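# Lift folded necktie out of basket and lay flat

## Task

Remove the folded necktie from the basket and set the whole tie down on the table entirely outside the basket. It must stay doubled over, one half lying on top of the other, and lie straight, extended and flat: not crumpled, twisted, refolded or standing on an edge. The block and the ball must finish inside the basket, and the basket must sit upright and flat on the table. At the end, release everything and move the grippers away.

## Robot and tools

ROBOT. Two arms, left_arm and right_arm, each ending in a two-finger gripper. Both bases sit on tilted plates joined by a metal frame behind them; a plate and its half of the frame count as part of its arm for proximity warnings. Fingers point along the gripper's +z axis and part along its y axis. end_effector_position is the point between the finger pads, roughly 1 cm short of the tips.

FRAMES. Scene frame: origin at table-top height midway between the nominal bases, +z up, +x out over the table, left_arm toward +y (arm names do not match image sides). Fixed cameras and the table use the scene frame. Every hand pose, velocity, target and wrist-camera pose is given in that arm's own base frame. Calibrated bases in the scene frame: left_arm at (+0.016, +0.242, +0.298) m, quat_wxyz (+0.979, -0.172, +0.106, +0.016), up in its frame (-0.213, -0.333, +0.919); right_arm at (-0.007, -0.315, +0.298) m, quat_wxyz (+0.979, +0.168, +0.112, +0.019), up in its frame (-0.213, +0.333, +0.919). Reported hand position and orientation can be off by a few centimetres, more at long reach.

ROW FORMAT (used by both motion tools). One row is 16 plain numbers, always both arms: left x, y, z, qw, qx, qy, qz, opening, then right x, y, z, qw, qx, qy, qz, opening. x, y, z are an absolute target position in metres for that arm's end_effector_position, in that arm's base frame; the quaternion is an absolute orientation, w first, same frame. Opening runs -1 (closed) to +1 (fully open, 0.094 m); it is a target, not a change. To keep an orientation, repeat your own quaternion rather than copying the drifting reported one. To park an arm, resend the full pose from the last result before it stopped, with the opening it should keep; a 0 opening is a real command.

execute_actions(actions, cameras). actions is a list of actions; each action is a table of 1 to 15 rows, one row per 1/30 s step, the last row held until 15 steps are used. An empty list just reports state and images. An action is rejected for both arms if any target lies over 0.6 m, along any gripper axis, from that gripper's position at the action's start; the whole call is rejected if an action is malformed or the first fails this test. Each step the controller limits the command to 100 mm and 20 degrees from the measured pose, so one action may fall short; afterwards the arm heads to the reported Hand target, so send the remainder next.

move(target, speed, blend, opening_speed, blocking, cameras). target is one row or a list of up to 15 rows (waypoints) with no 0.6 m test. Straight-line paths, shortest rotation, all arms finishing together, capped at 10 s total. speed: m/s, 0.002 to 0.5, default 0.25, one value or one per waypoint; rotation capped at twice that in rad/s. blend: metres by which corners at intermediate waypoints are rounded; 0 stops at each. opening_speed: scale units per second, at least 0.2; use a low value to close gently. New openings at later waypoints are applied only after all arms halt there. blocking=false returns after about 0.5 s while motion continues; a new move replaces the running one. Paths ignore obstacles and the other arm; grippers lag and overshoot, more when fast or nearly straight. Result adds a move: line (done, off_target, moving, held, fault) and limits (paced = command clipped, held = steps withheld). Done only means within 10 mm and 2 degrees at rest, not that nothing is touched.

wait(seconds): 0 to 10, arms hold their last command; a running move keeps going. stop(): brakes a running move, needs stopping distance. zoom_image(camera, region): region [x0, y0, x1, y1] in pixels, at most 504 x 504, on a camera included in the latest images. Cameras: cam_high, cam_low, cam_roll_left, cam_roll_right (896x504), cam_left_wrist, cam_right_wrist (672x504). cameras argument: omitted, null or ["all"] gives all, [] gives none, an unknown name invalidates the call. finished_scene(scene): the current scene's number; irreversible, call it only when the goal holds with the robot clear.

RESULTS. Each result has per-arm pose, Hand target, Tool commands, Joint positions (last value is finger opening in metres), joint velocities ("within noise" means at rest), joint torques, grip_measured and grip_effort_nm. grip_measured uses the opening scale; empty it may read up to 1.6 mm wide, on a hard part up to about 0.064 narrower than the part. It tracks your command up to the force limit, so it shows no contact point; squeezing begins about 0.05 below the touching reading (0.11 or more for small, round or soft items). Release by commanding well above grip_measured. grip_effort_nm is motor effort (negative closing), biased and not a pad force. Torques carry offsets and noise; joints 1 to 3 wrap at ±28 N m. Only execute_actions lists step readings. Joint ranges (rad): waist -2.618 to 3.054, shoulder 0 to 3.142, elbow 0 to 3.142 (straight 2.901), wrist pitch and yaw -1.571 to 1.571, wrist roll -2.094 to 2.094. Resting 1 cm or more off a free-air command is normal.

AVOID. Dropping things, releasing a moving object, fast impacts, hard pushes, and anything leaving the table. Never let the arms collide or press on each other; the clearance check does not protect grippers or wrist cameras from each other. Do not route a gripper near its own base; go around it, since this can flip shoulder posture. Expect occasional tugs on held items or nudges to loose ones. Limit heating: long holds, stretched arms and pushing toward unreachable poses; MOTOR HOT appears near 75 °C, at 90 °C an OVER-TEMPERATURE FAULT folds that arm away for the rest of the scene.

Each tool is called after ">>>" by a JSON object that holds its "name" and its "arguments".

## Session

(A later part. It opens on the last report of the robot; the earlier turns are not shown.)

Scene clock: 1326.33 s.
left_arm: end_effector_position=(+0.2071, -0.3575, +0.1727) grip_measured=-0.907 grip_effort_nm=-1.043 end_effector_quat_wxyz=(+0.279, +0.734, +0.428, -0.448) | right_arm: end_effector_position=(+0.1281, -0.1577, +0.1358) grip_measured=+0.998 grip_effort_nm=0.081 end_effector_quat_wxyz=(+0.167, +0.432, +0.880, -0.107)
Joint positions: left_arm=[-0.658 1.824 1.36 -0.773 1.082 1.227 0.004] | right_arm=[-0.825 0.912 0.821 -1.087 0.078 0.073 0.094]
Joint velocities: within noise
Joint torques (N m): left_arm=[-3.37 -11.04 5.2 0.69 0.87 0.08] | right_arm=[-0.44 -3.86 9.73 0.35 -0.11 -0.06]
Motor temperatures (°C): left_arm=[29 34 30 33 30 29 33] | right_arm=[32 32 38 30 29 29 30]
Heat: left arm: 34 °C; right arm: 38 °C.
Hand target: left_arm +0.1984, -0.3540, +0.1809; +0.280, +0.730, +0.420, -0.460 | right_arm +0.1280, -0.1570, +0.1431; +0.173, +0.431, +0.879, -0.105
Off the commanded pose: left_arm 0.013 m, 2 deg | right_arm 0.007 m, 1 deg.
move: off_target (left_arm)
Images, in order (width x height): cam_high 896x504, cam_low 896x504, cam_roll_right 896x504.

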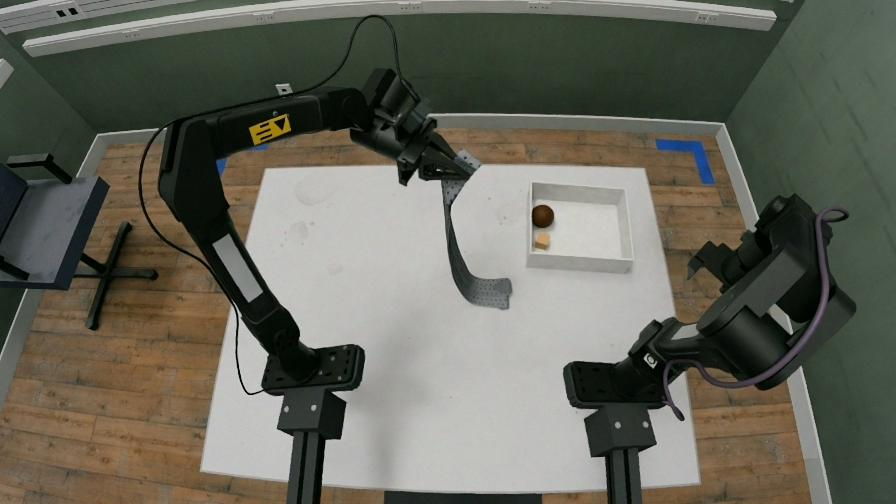

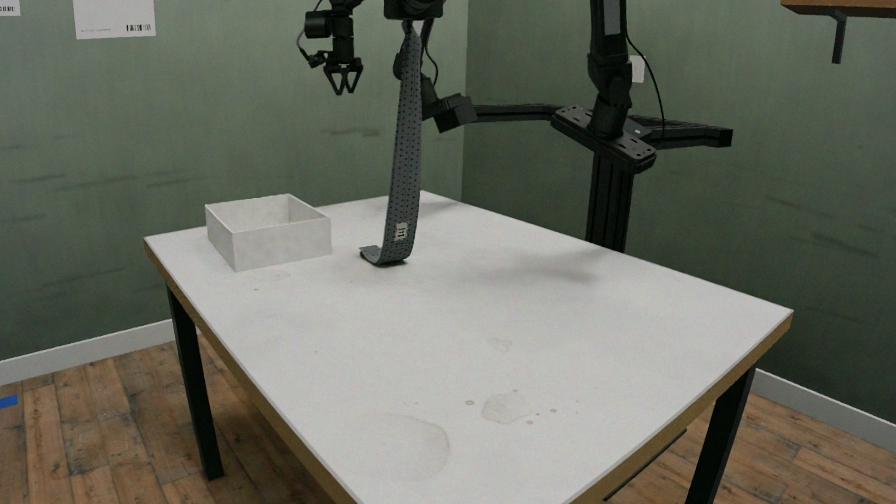

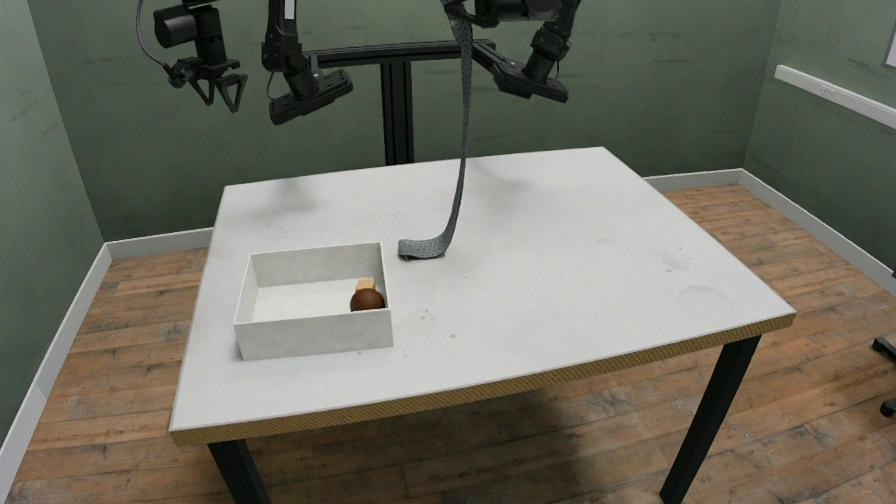

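>>> {"name": "move", "arguments": {"target": [[0.2333,-0.2178,0.1296,0.42,0.66,0.53,-0.33,-1,0.128,-0.157,0.1433,0.1725,0.431,0.879,-0.105,1],[0.2629,-0.0835,0.0819,0.50,0.51,0.68,-0.12,-1,0.128,-0.157,0.1433,0.1725,0.431,0.879,-0.105,1]], "speed": 0.12, "blend": 0.02, "cameras": ["cam_high","cam_low","cam_roll_right"]}}

Scene clock: 1335.20 s.
left_arm: end_effector_position=(+0.2653, -0.0833, +0.0818) grip_measured=-0.906 grip_effort_nm=-1.053 end_effector_quat_wxyz=(+0.499, +0.516, +0.686, -0.121) | right_arm: end_effector_position=(+0.1281, -0.1577, +0.1358) grip_measured=+0.998 grip_effort_nm=0.081 end_effector_quat_wxyz=(+0.167, +0.432, +0.880, -0.107)
Joint positions: left_arm=[0.22 1.166 0.331 -0.038 0.905 1.16 0.004] | right_arm=[-0.825 0.912 0.821 -1.087 0.078 0.073 0.094]
Joint velocities: within noise
Joint torques (N m): left_arm=[-0.58 -5.26 3.56 1.08 0.59 -0.08] | right_arm=[-0.44 -3.86 9.73 0.35 -0.11 -0.06]
Motor temperatures (°C): left_arm=[29 35 29 33 30 29 33] | right_arm=[32 32 38 30 29 29 30]
Heat: left arm: 35 °C; right arm: 38 °C.
Hand target: left_arm +0.2629, -0.0836, +0.0818; +0.503, +0.514, +0.685, -0.121 | right_arm +0.1280, -0.1570, +0.1431; +0.173, +0.431, +0.879, -0.105
Off the commanded pose: left_arm 0.002 m, 1 deg | right_arm 0.007 m, 1 deg.
move: done
Images, in order (width x height): cam_high 896x504, cam_low 896x504, cam_roll_right 896x504.

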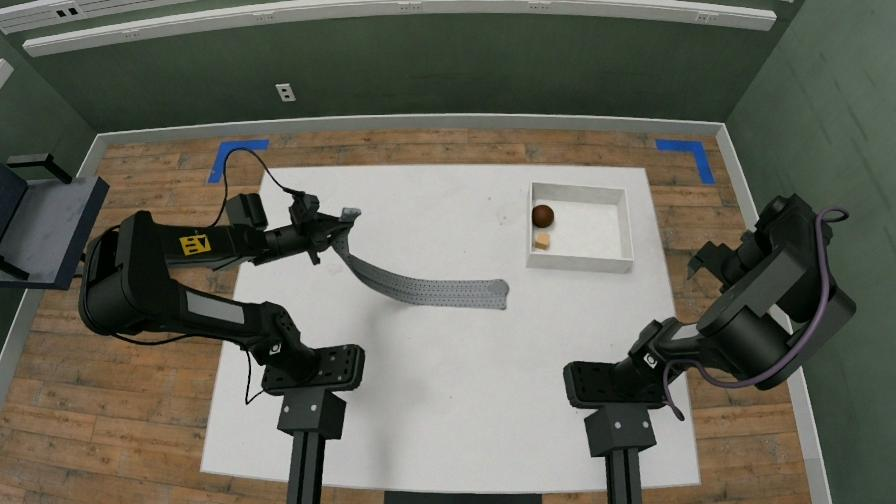

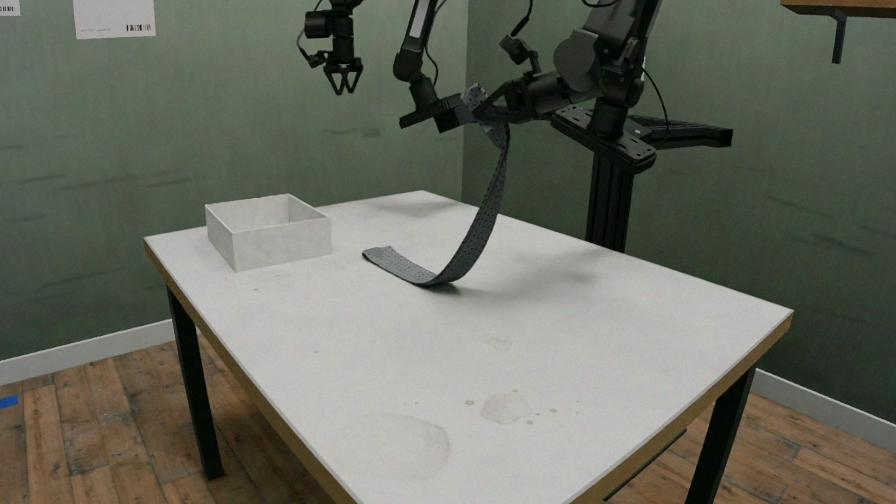

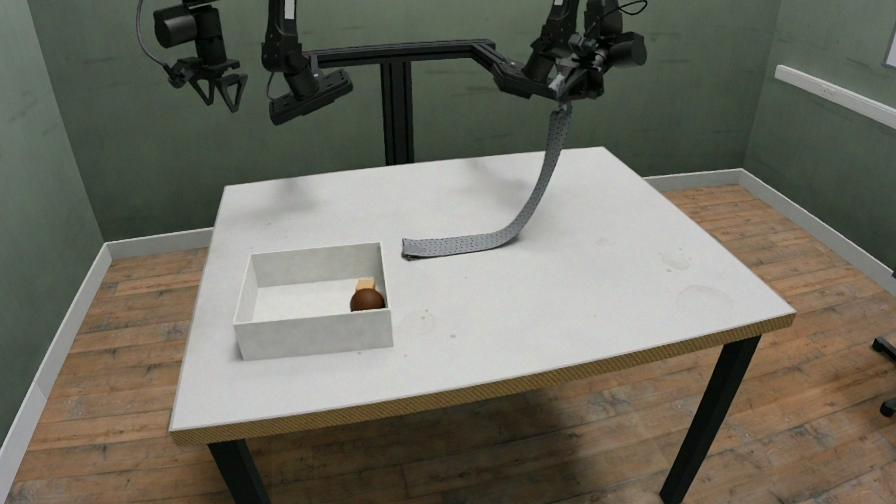

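>>> {"name": "move", "arguments": {"target": [[0.2833,0.0257,0.0446,0.60,0.15,0.78,0.10,-1,0.128,-0.157,0.1433,0.1725,0.431,0.879,-0.105,1],[0.3041,0.1532,-0.0133,0.4941,-0.0846,0.842,0.1985,-1,0.128,-0.157,0.1433,0.1725,0.431,0.879,-0.105,1]], "speed": 0.12, "blend": 0.02, "cameras": ["cam_high","cam_low","cam_roll_right"]}}

Scene clock: 1352.23 s.
left_arm: end_effector_position=(+0.3065, +0.1506, -0.0048) grip_measured=-0.907 grip_effort_nm=-1.048 end_effector_quat_wxyz=(+0.506, -0.076, +0.835, +0.200) | right_arm: end_effector_position=(+0.1281, -0.1577, +0.1358) grip_measured=+0.998 grip_effort_nm=0.076 end_effector_quat_wxyz=(+0.167, +0.432, +0.880, -0.107)
Joint positions: left_arm=[0.441 2.109 0.136 1.554 -0.024 0.274 0.004] | right_arm=[-0.825 0.912 0.821 -1.087 0.078 0.073 0.094]
Joint velocities: within noise
Joint torques (N m): left_arm=[-0.83 -5.26 -0.38 1.37 0.02 -0.02] | right_arm=[-0.44 -3.86 9.73 0.35 -0.11 -0.06]
Motor temperatures (°C): left_arm=[29 33 29 33 30 29 33] | right_arm=[32 31 39 30 29 29 30]
Heat: left arm: 33 °C; right arm: 39 °C.
Hand target: left_arm +0.3039, +0.1530, -0.0131; +0.494, -0.085, +0.842, +0.199 | right_arm +0.1280, -0.1570, +0.1431; +0.173, +0.431, +0.879, -0.105
Off the commanded pose: left_arm 0.009 m, 2 deg | right_arm 0.007 m, 1 deg.
move: done
Images, in order (width x height): cam_high 896x504, cam_low 896x504, cam_roll_right 896x504.

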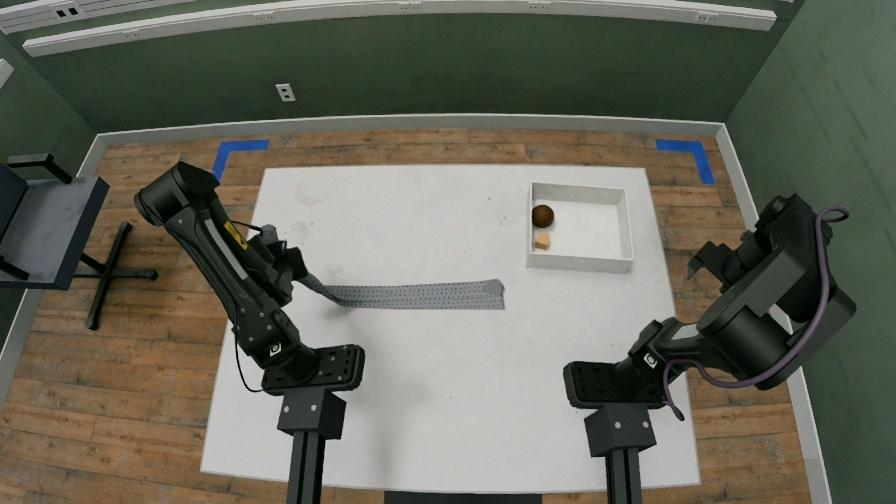

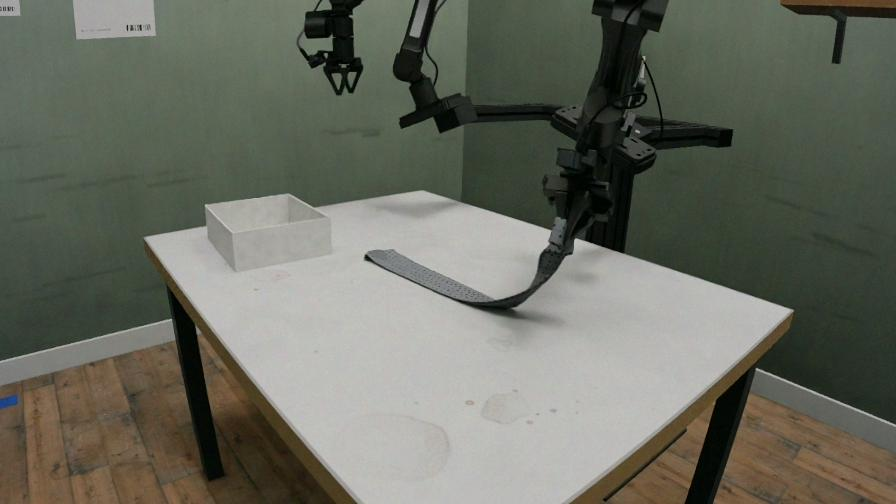

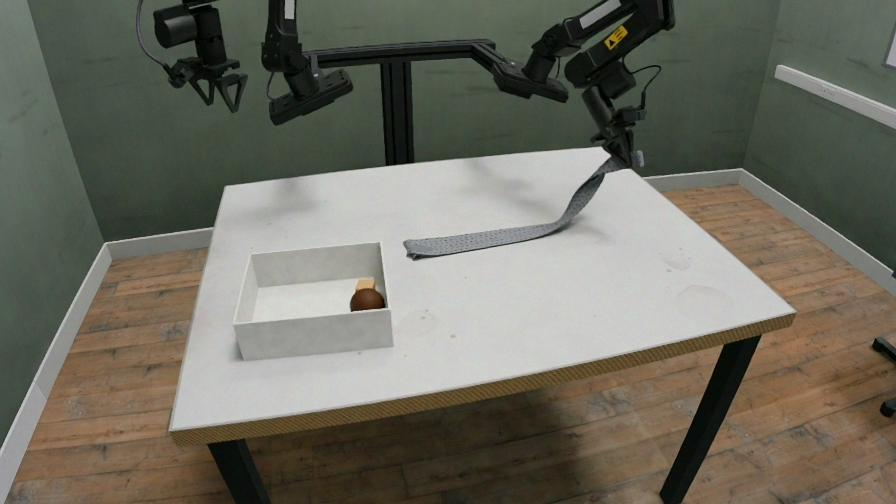

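>>> {"name": "zoom_image", "arguments": {"camera": "cam_low", "region": [460, 200, 620, 330]}}

>>> {"name": "zoom_image", "arguments": {"camera": "cam_high", "region": [270, 230, 410, 330]}}

>>> {"name": "zoom_image", "arguments": {"camera": "cam_roll_right", "region": [530, 130, 660, 250]}}

Scaled by 3.150.

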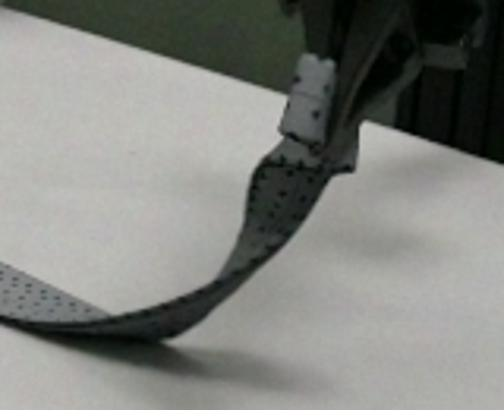

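Scaled by 3.600.

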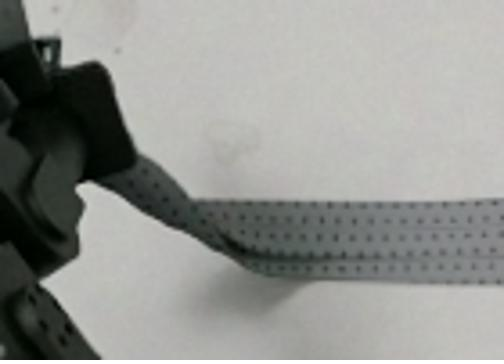

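Scaled by 3.877.

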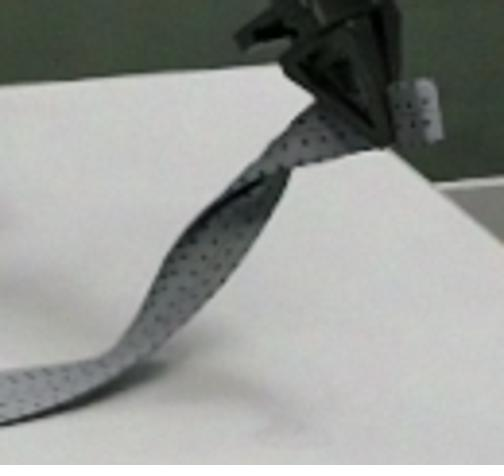

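>>> {"name": "move", "arguments": {"target": [[0.235,-0.0148,0.2146,0.7755,-0.0702,0.5677,0.2664,-1,0.128,-0.157,0.1433,0.1725,0.431,0.879,-0.105,1],[0.1536,0.0954,0.4971,0.7047,-0.3312,0.4423,0.4444,-1,0.128,-0.157,0.1433,0.1725,0.431,0.879,-0.105,1]], "speed": 0.15, "blend": 0.03}}

Scene clock: 1456.27 s.
left_arm: end_effector_position=(+0.1607, +0.0947, +0.4856) grip_measured=-0.906 grip_effort_nm=-1.043 end_effector_quat_wxyz=(+0.737, -0.252, +0.469, +0.418) | right_arm: end_effector_position=(+0.1281, -0.1577, +0.1358) grip_measured=+0.998 grip_effort_nm=0.076 end_effector_quat_wxyz=(+0.167, +0.432, +0.880, -0.107)
Joint positions: left_arm=[-0.513 0.762 0.67 1.564 -1.12 1.482 0.004] | right_arm=[-0.825 0.912 0.821 -1.087 0.078 0.073 0.094]
Joint velocities: within noise
Joint torques (N m): left_arm=[0.49 0.83 8.28 0.15 0.81 0.1] | right_arm=[-0.44 -3.86 9.73 0.35 -0.11 -0.06]
Motor temperatures (°C): left_arm=[29 33 28 34 30 29 33] | right_arm=[32 31 39 29 29 29 30]
Heat: left arm: 34 °C; right arm: 39 °C.
Hand target: left_arm +0.1540, +0.0969, +0.4969; +0.744, -0.259, +0.454, +0.416 | right_arm +0.1280, -0.1570, +0.1431; +0.173, +0.431, +0.879, -0.105
Off the commanded pose: left_arm 0.014 m, 11 deg | right_arm 0.007 m, 1 deg.
joint sent to its limit (left arm) — joint 4 (wrist pitch), upper limit. The joint targets are off in orientation, not in position.
move: off_target (left_arm)

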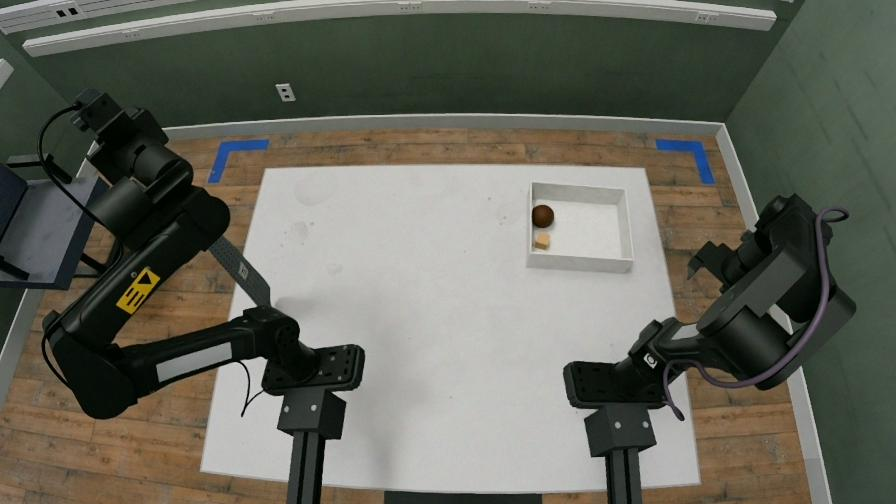

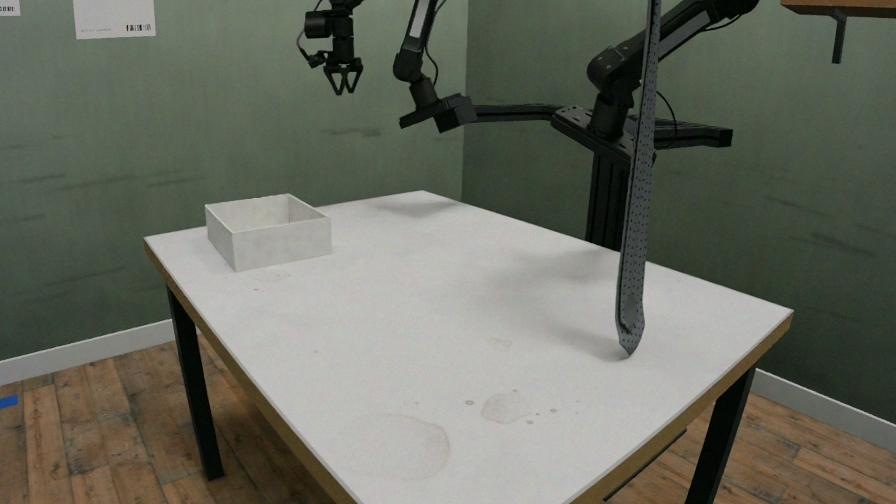

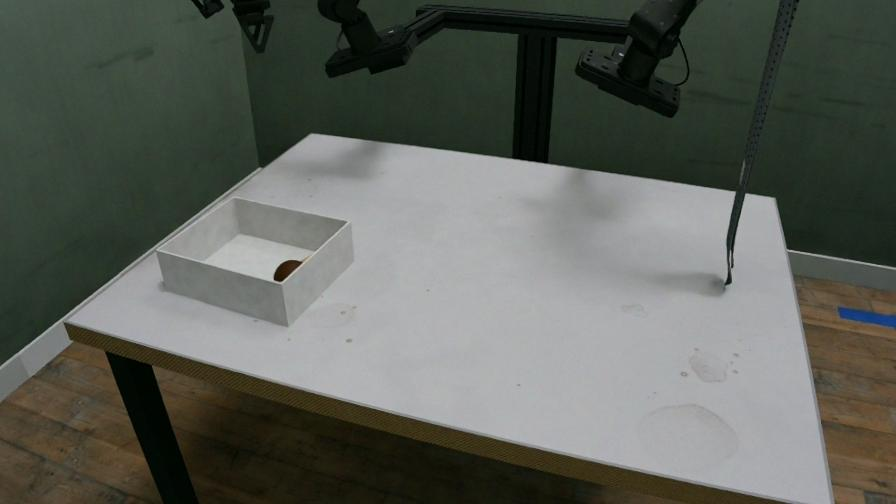

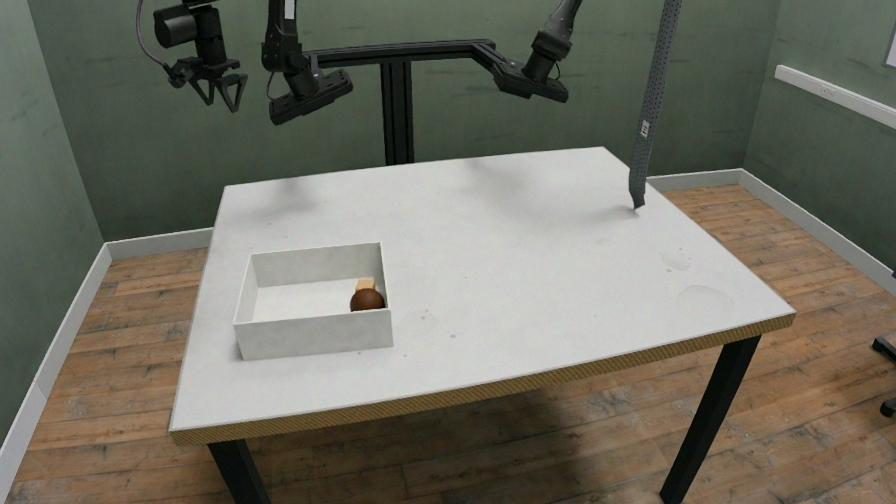

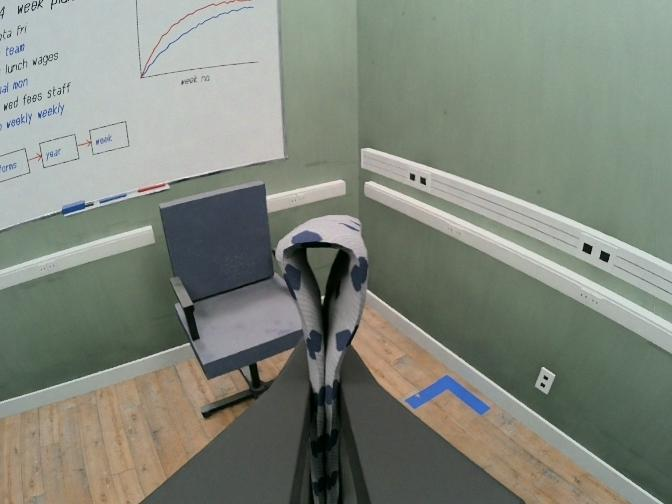

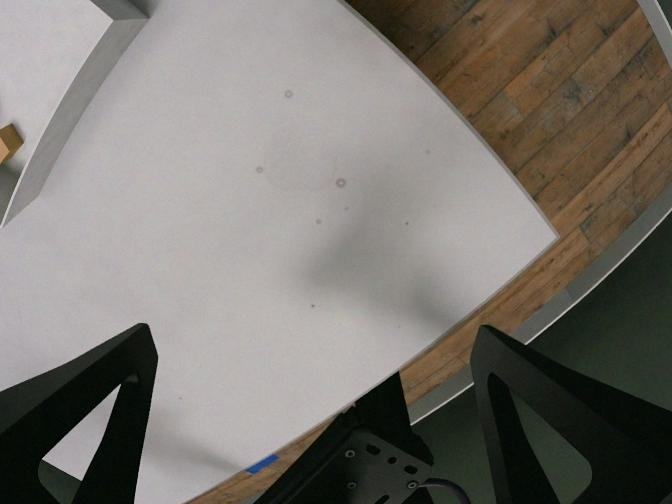

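>>> {"name": "move", "arguments": {"target": [[0.1837,0.1013,0.4518,0.7419,-0.2363,0.4861,0.3829,-1,0.128,-0.157,0.1433,0.1725,0.431,0.879,-0.105,1],[0.2153,0.0493,0.3314,0.7777,-0.0363,0.5739,0.2413,-1,0.128,-0.157,0.1433,0.1725,0.431,0.879,-0.105,1]], "speed": 0.1, "blend": 0.02, "cameras": ["cam_high","cam_low","cam_roll_right"]}}

Scene clock: 1492.07 s.
left_arm: end_effector_position=(+0.2127, +0.0519, +0.3408) grip_measured=-0.907 grip_effort_nm=-1.043 end_effector_quat_wxyz=(+0.784, -0.046, +0.568, +0.246) | right_arm: end_effector_position=(+0.1281, -0.1577, +0.1358) grip_measured=+0.998 grip_effort_nm=0.081 end_effector_quat_wxyz=(+0.167, +0.432, +0.880, -0.107)
Joint positions: left_arm=[-0.2 0.154 0.281 0.294 -0.543 0.451 0.004] | right_arm=[-0.825 0.912 0.821 -1.087 0.078 0.073 0.094]
Joint velocities: within noise
Joint torques (N m): left_arm=[1.07 0.53 5.82 1.43 0.44 -0.08] | right_arm=[-0.44 -3.86 9.73 0.35 -0.11 -0.06]
Motor temperatures (°C): left_arm=[29 32 30 32 30 29 33] | right_arm=[32 31 39 29 29 29 30]
Heat: left arm: 33 °C; right arm: 39 °C.
Hand target: left_arm +0.2155, +0.0494, +0.3316; +0.780, -0.037, +0.576, +0.242 | right_arm +0.1280, -0.1570, +0.1431; +0.173, +0.431, +0.879, -0.105
Off the commanded pose: left_arm 0.010 m, 1 deg | right_arm 0.007 m, 1 deg.
move: done
Images, in order (width x height): cam_high 896x504, cam_low 896x504, cam_roll_right 896x504.

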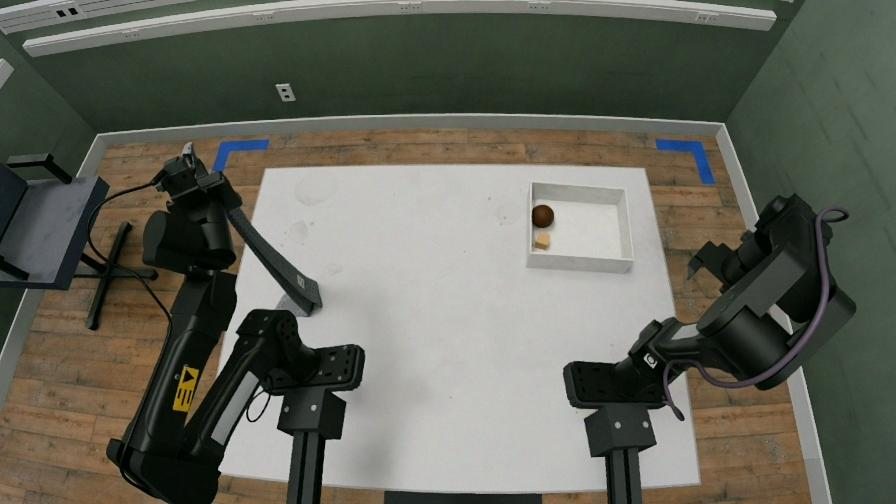

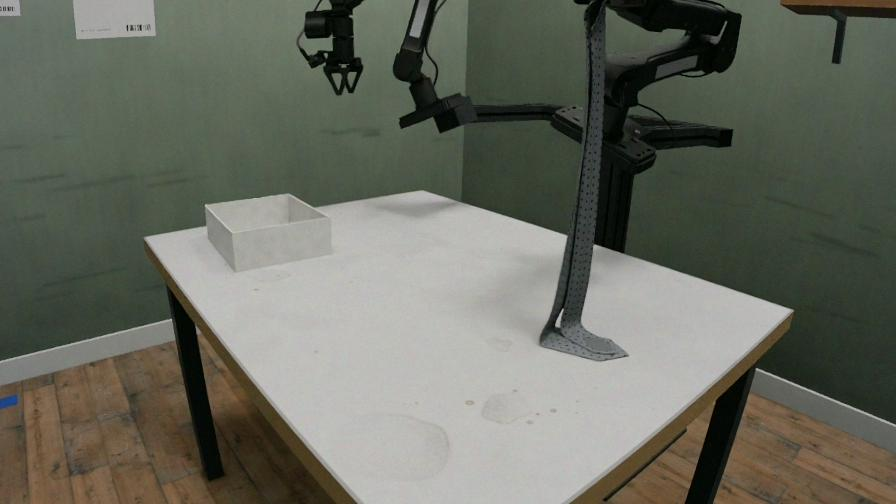

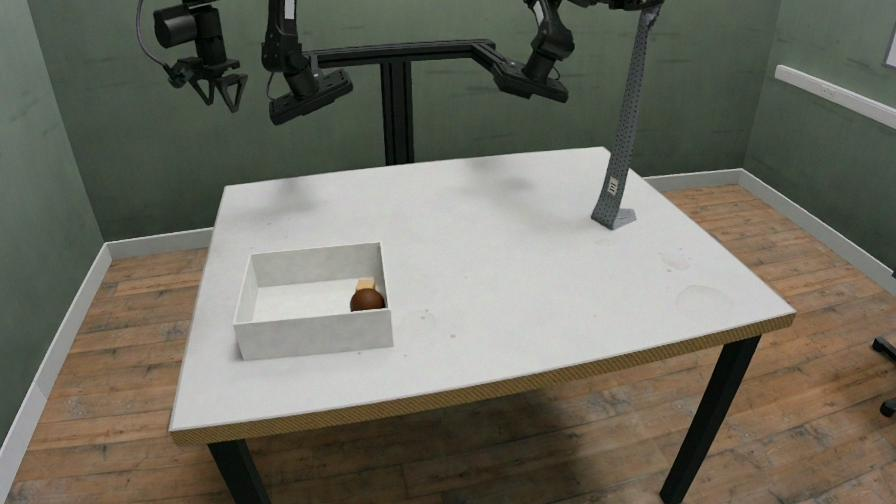

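>>> {"name": "move", "arguments": {"target": [[0.2469,-0.0027,0.2109,0.7432,0.232,0.6294,0.0288,-1,0.128,-0.157,0.1433,0.1725,0.431,0.879,-0.105,1],[0.2644,-0.0607,0.1068,0.658,0.4165,0.6212,-0.1343,-1,0.128,-0.157,0.1433,0.1725,0.431,0.879,-0.105,1]], "speed": 0.12, "blend": 0.02, "cameras": ["cam_high","cam_low","cam_roll_right"]}}

Scene clock: 1503.87 s.
left_arm: end_effector_position=(+0.2647, -0.0564, +0.1044) grip_measured=-0.907 grip_effort_nm=-1.048 end_effector_quat_wxyz=(+0.652, +0.403, +0.630, -0.127) | right_arm: end_effector_position=(+0.1281, -0.1577, +0.1358) grip_measured=+0.998 grip_effort_nm=0.076 end_effector_quat_wxyz=(+0.167, +0.432, +0.880, -0.107)
Joint positions: left_arm=[0.442 1.454 0.032 1.104 1.186 0.674 0.004] | right_arm=[-0.825 0.912 0.821 -1.087 0.078 0.073 0.094]
Joint velocities: within noise
Joint torques (N m): left_arm=[-1.62 -3.18 2.71 1.42 0.62 0.08] | right_arm=[-0.44 -3.85 9.73 0.35 -0.11 -0.06]
Motor temperatures (°C): left_arm=[29 32 30 34 30 29 33] | right_arm=[32 31 39 29 29 29 30]
Heat: left arm: 34 °C; right arm: 39 °C.
Hand target: left_arm +0.2643, -0.0606, +0.1067; +0.654, +0.414, +0.618, -0.134 | right_arm +0.1280, -0.1570, +0.1431; +0.173, +0.431, +0.879, -0.105
Off the commanded pose: left_arm 0.005 m, 2 deg | right_arm 0.007 m, 1 deg.
move: done
Images, in order (width x height): cam_high 896x504, cam_low 896x504, cam_roll_right 896x504.

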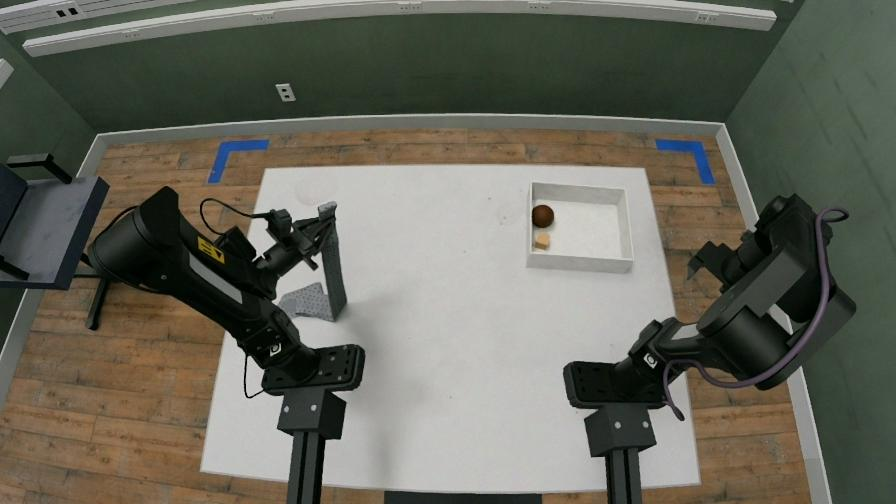

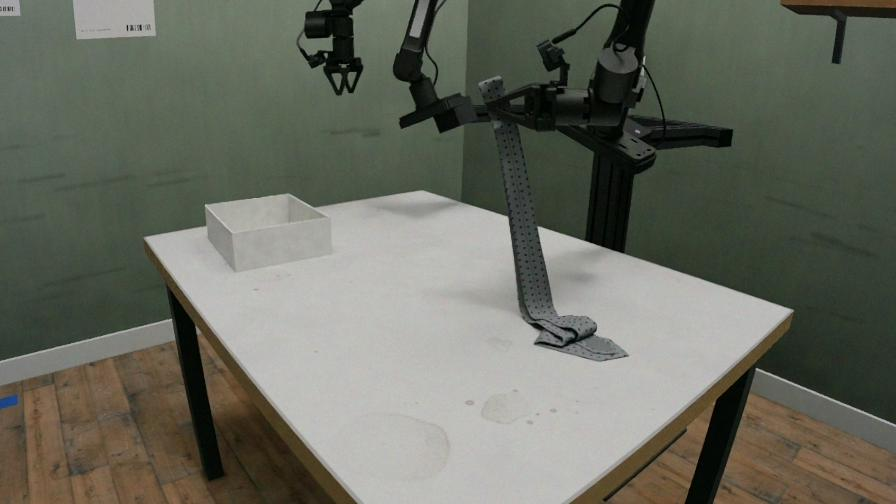

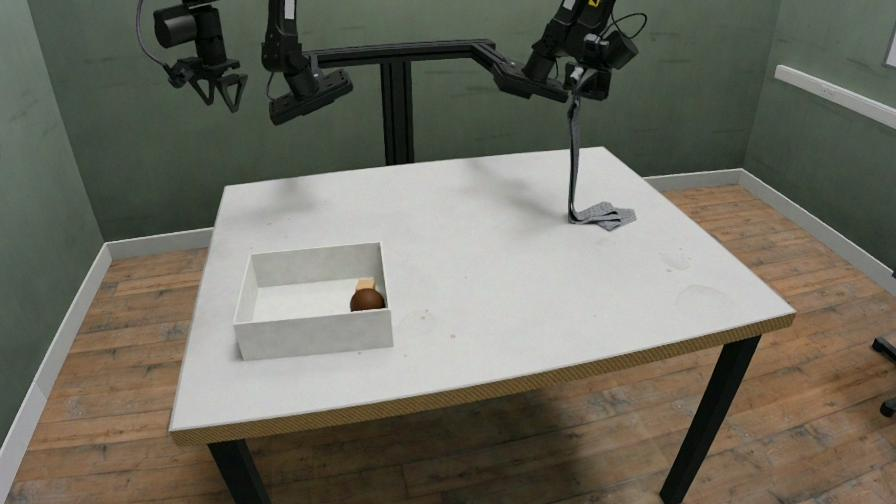

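>>> {"name": "move", "arguments": {"target": [[0.2175,-0.134,0.3089,0.638,0.445,0.616,-0.16,-1,0.128,-0.157,0.1433,0.1725,0.431,0.879,-0.105,1]], "speed": 0.12, "cameras": ["cam_high","cam_low","cam_roll_right"]}}

Scene clock: 1533.33 s.
left_arm: end_effector_position=(+0.2211, -0.1316, +0.2997) grip_measured=-0.907 grip_effort_nm=-1.048 end_effector_quat_wxyz=(+0.633, +0.438, +0.618, -0.158) | right_arm: end_effector_position=(+0.1281, -0.1577, +0.1358) grip_measured=+0.998 grip_effort_nm=0.085 end_effector_quat_wxyz=(+0.167, +0.432, +0.880, -0.107)
Joint positions: left_arm=[0.01 0.575 0.657 -0.31 0.858 0.545 0.004] | right_arm=[-0.825 0.912 0.821 -1.087 0.078 0.073 0.094]
Joint velocities: within noise
Joint torques (N m): left_arm=[-0.83 -0.9 10.22 1.37 0.37 0.04] | right_arm=[-0.44 -3.86 9.73 0.35 -0.11 -0.06]
Motor temperatures (°C): left_arm=[29 32 29 34 30 29 33] | right_arm=[32 31 39 29 29 29 30]
Heat: left arm: 34 °C; right arm: 39 °C.
Hand target: left_arm +0.2175, -0.1339, +0.3087; +0.635, +0.442, +0.613, -0.159 | right_arm +0.1280, -0.1570, +0.1431; +0.173, +0.431, +0.879, -0.105
Off the commanded pose: left_arm 0.010 m, 1 deg | right_arm 0.007 m, 1 deg.
move: done
Images, in order (width x height): cam_high 896x504, cam_low 896x504, cam_roll_right 896x504.

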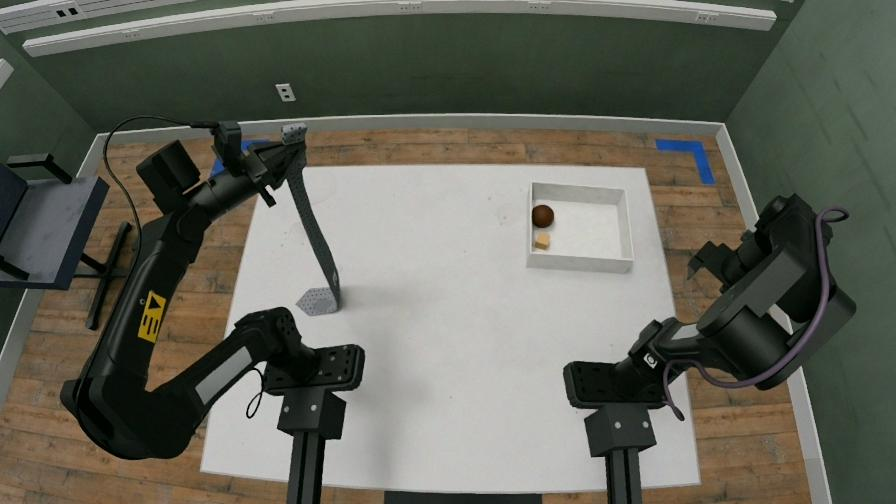

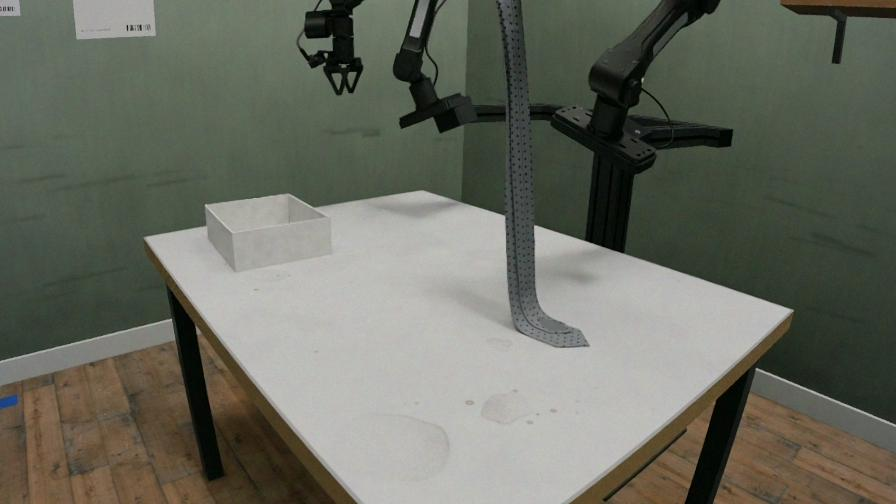

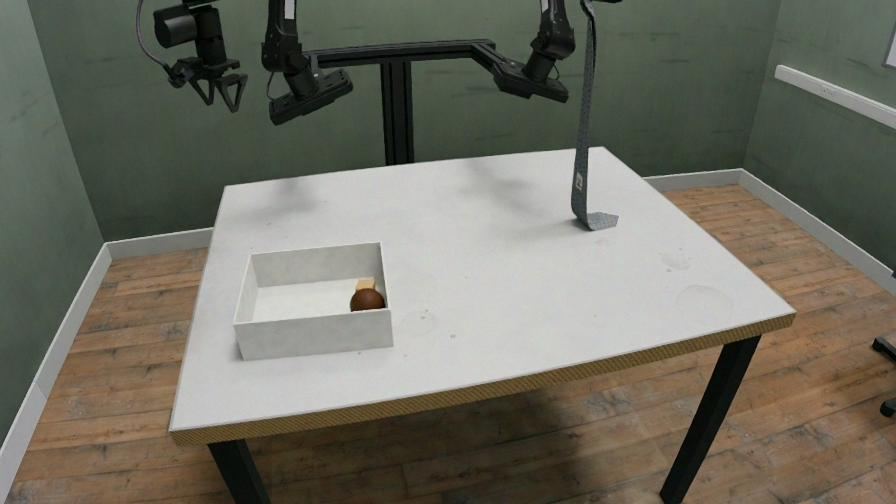

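>>> {"name": "move", "arguments": {"target": [[0.2433,-0.1316,0.1851,0.5979,0.4988,0.6011,-0.2132,-1,0.128,-0.157,0.1433,0.1725,0.431,0.879,-0.105,1],[0.2573,-0.1694,0.0548,0.53,0.575,0.56,-0.29,-1,0.128,-0.157,0.1433,0.1725,0.431,0.879,-0.105,1]], "speed": 0.12, "blend": 0.02, "cameras": ["cam_high","cam_low","cam_roll_right"]}}

Scene clock: 1551.93 s.
left_arm: end_effector_position=(+0.2576, -0.1642, +0.0517) grip_measured=-0.907 grip_effort_nm=-1.038 end_effector_quat_wxyz=(+0.523, +0.566, +0.572, -0.279) | right_arm: end_effector_position=(+0.1281, -0.1577, +0.1358) grip_measured=+0.998 grip_effort_nm=0.081 end_effector_quat_wxyz=(+0.167, +0.432, +0.880, -0.107)
Joint positions: left_arm=[-0.013 1.674 0.316 0.57 1.139 1.031 0.004] | right_arm=[-0.825 0.912 0.821 -1.087 0.078 0.073 0.094]
Joint velocities: within noise
Joint torques (N m): left_arm=[-2.73 -4.41 3.84 1.13 0.79 0.06] | right_arm=[-0.44 -3.86 9.72 0.35 -0.11 -0.06]
Motor temperatures (°C): left_arm=[29 32 30 34 30 29 33] | right_arm=[32 31 39 29 29 29 30]
Heat: left arm: 34 °C; right arm: 39 °C.
Hand target: left_arm +0.2571, -0.1692, +0.0547; +0.527, +0.572, +0.558, -0.289 | right_arm +0.1280, -0.1570, +0.1431; +0.173, +0.431, +0.879, -0.105
Off the commanded pose: left_arm 0.006 m, 2 deg | right_arm 0.007 m, 1 deg.
move: done
Images, in order (width x height): cam_high 896x504, cam_low 896x504, cam_roll_right 896x504.

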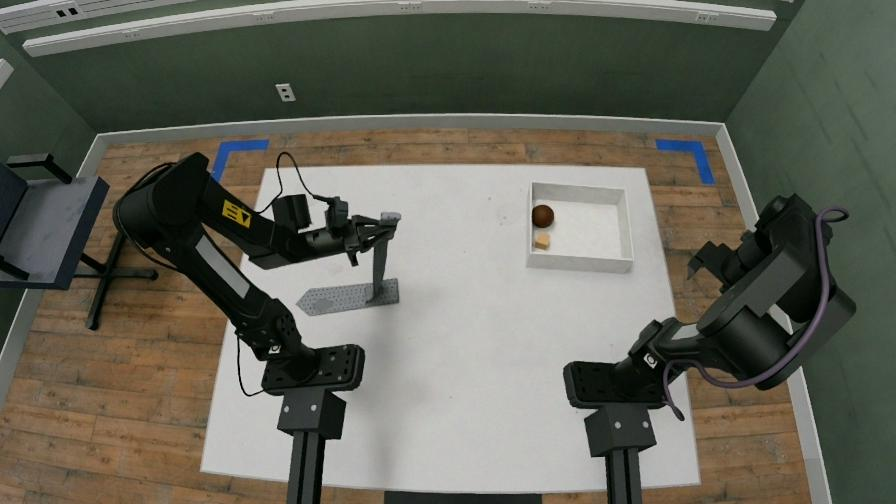

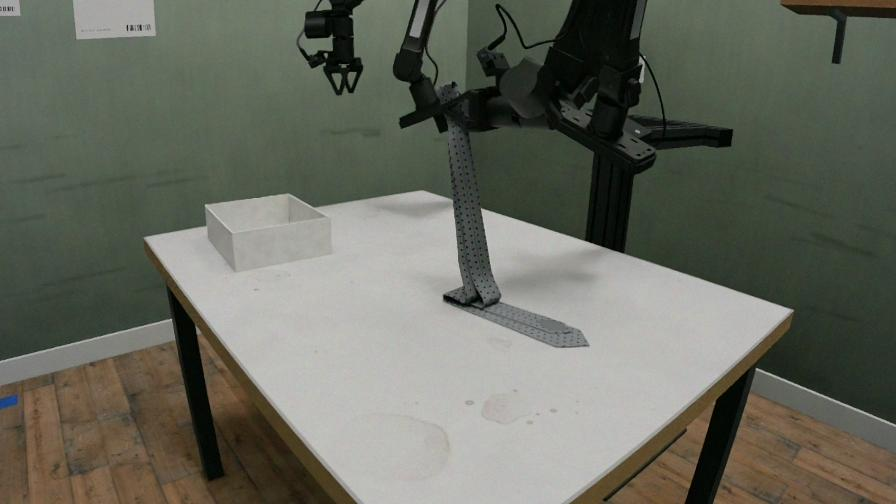

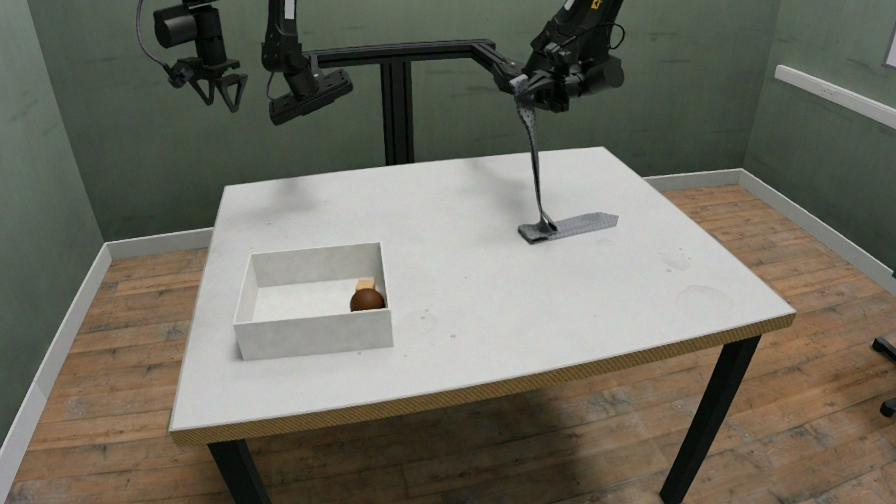

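>>> {"name": "move", "arguments": {"target": [[0.268,-0.2444,-0.0654,0.45,0.625,0.575,-0.275,-1,0.128,-0.157,0.1433,0.1725,0.431,0.879,-0.105,1]], "speed": 0.1, "cameras": ["cam_high","cam_low","cam_roll_right"]}}

Scene clock: 1559.47 s.
left_arm: end_effector_position=(+0.2700, -0.2401, -0.0628) grip_measured=-0.907 grip_effort_nm=-1.043 end_effector_quat_wxyz=(+0.452, +0.624, +0.578, -0.269) | right_arm: end_effector_position=(+0.1281, -0.1577, +0.1358) grip_measured=+0.998 grip_effort_nm=0.081 end_effector_quat_wxyz=(+0.167, +0.432, +0.880, -0.107)
Joint positions: left_arm=[-0.346 2.289 0.504 1.027 0.863 0.909 0.004] | right_arm=[-0.825 0.912 0.821 -1.087 0.078 0.073 0.094]
Joint velocities: within noise
Joint torques (N m): left_arm=[-3.97 -6.43 1.88 1.34 0.55 -0.05] | right_arm=[-0.44 -3.86 9.73 0.35 -0.11 -0.06]
Motor temperatures (°C): left_arm=[29 32 29 34 30 29 33] | right_arm=[32 31 39 29 29 29 30]
Heat: left arm: 34 °C; right arm: 39 °C.
Hand target: left_arm +0.2679, -0.2443, -0.0654; +0.450, +0.625, +0.575, -0.275 | right_arm +0.1280, -0.1570, +0.1431; +0.173, +0.431, +0.879, -0.105
Off the commanded pose: left_arm 0.005 m, 1 deg | right_arm 0.007 m, 1 deg.
move: done
Images, in order (width x height): cam_high 896x504, cam_low 896x504, cam_roll_right 896x504.

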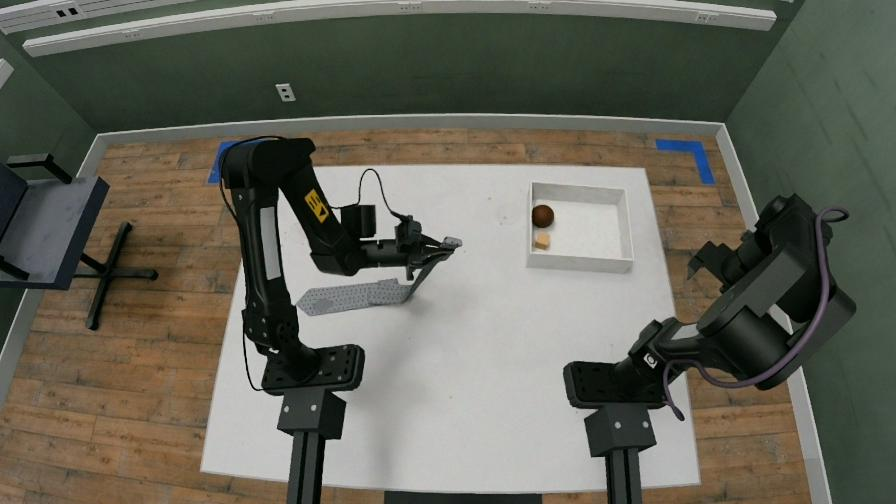

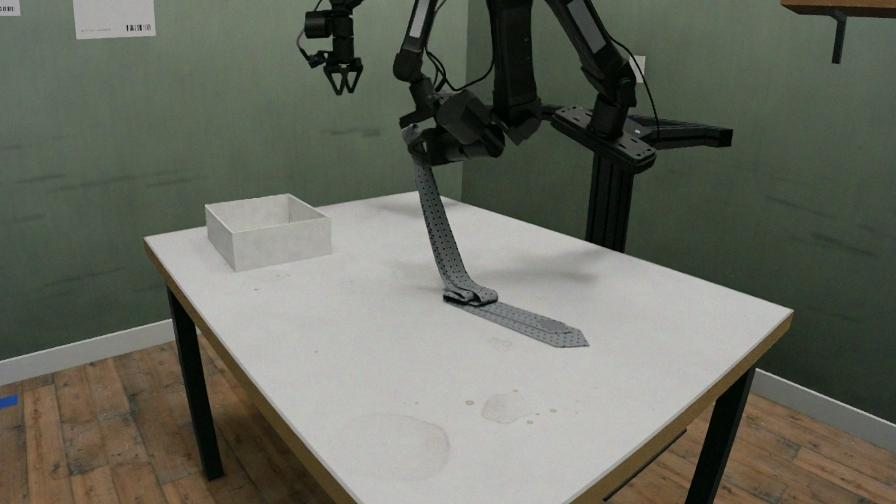

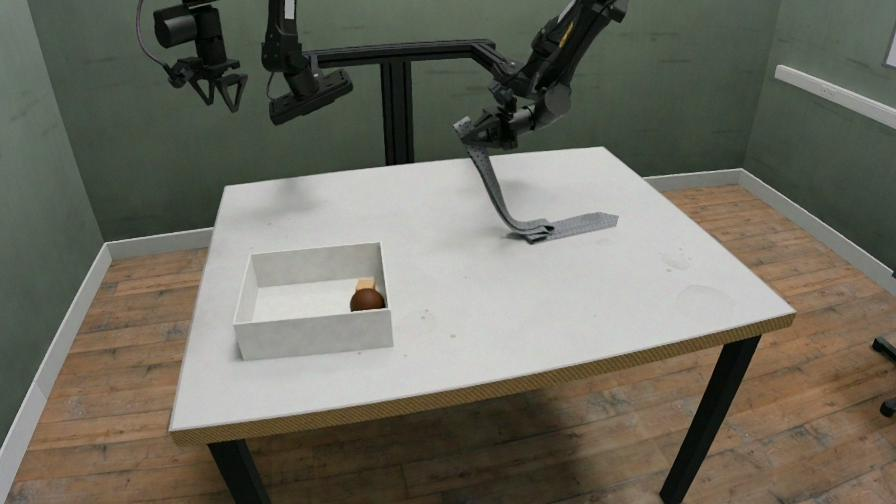

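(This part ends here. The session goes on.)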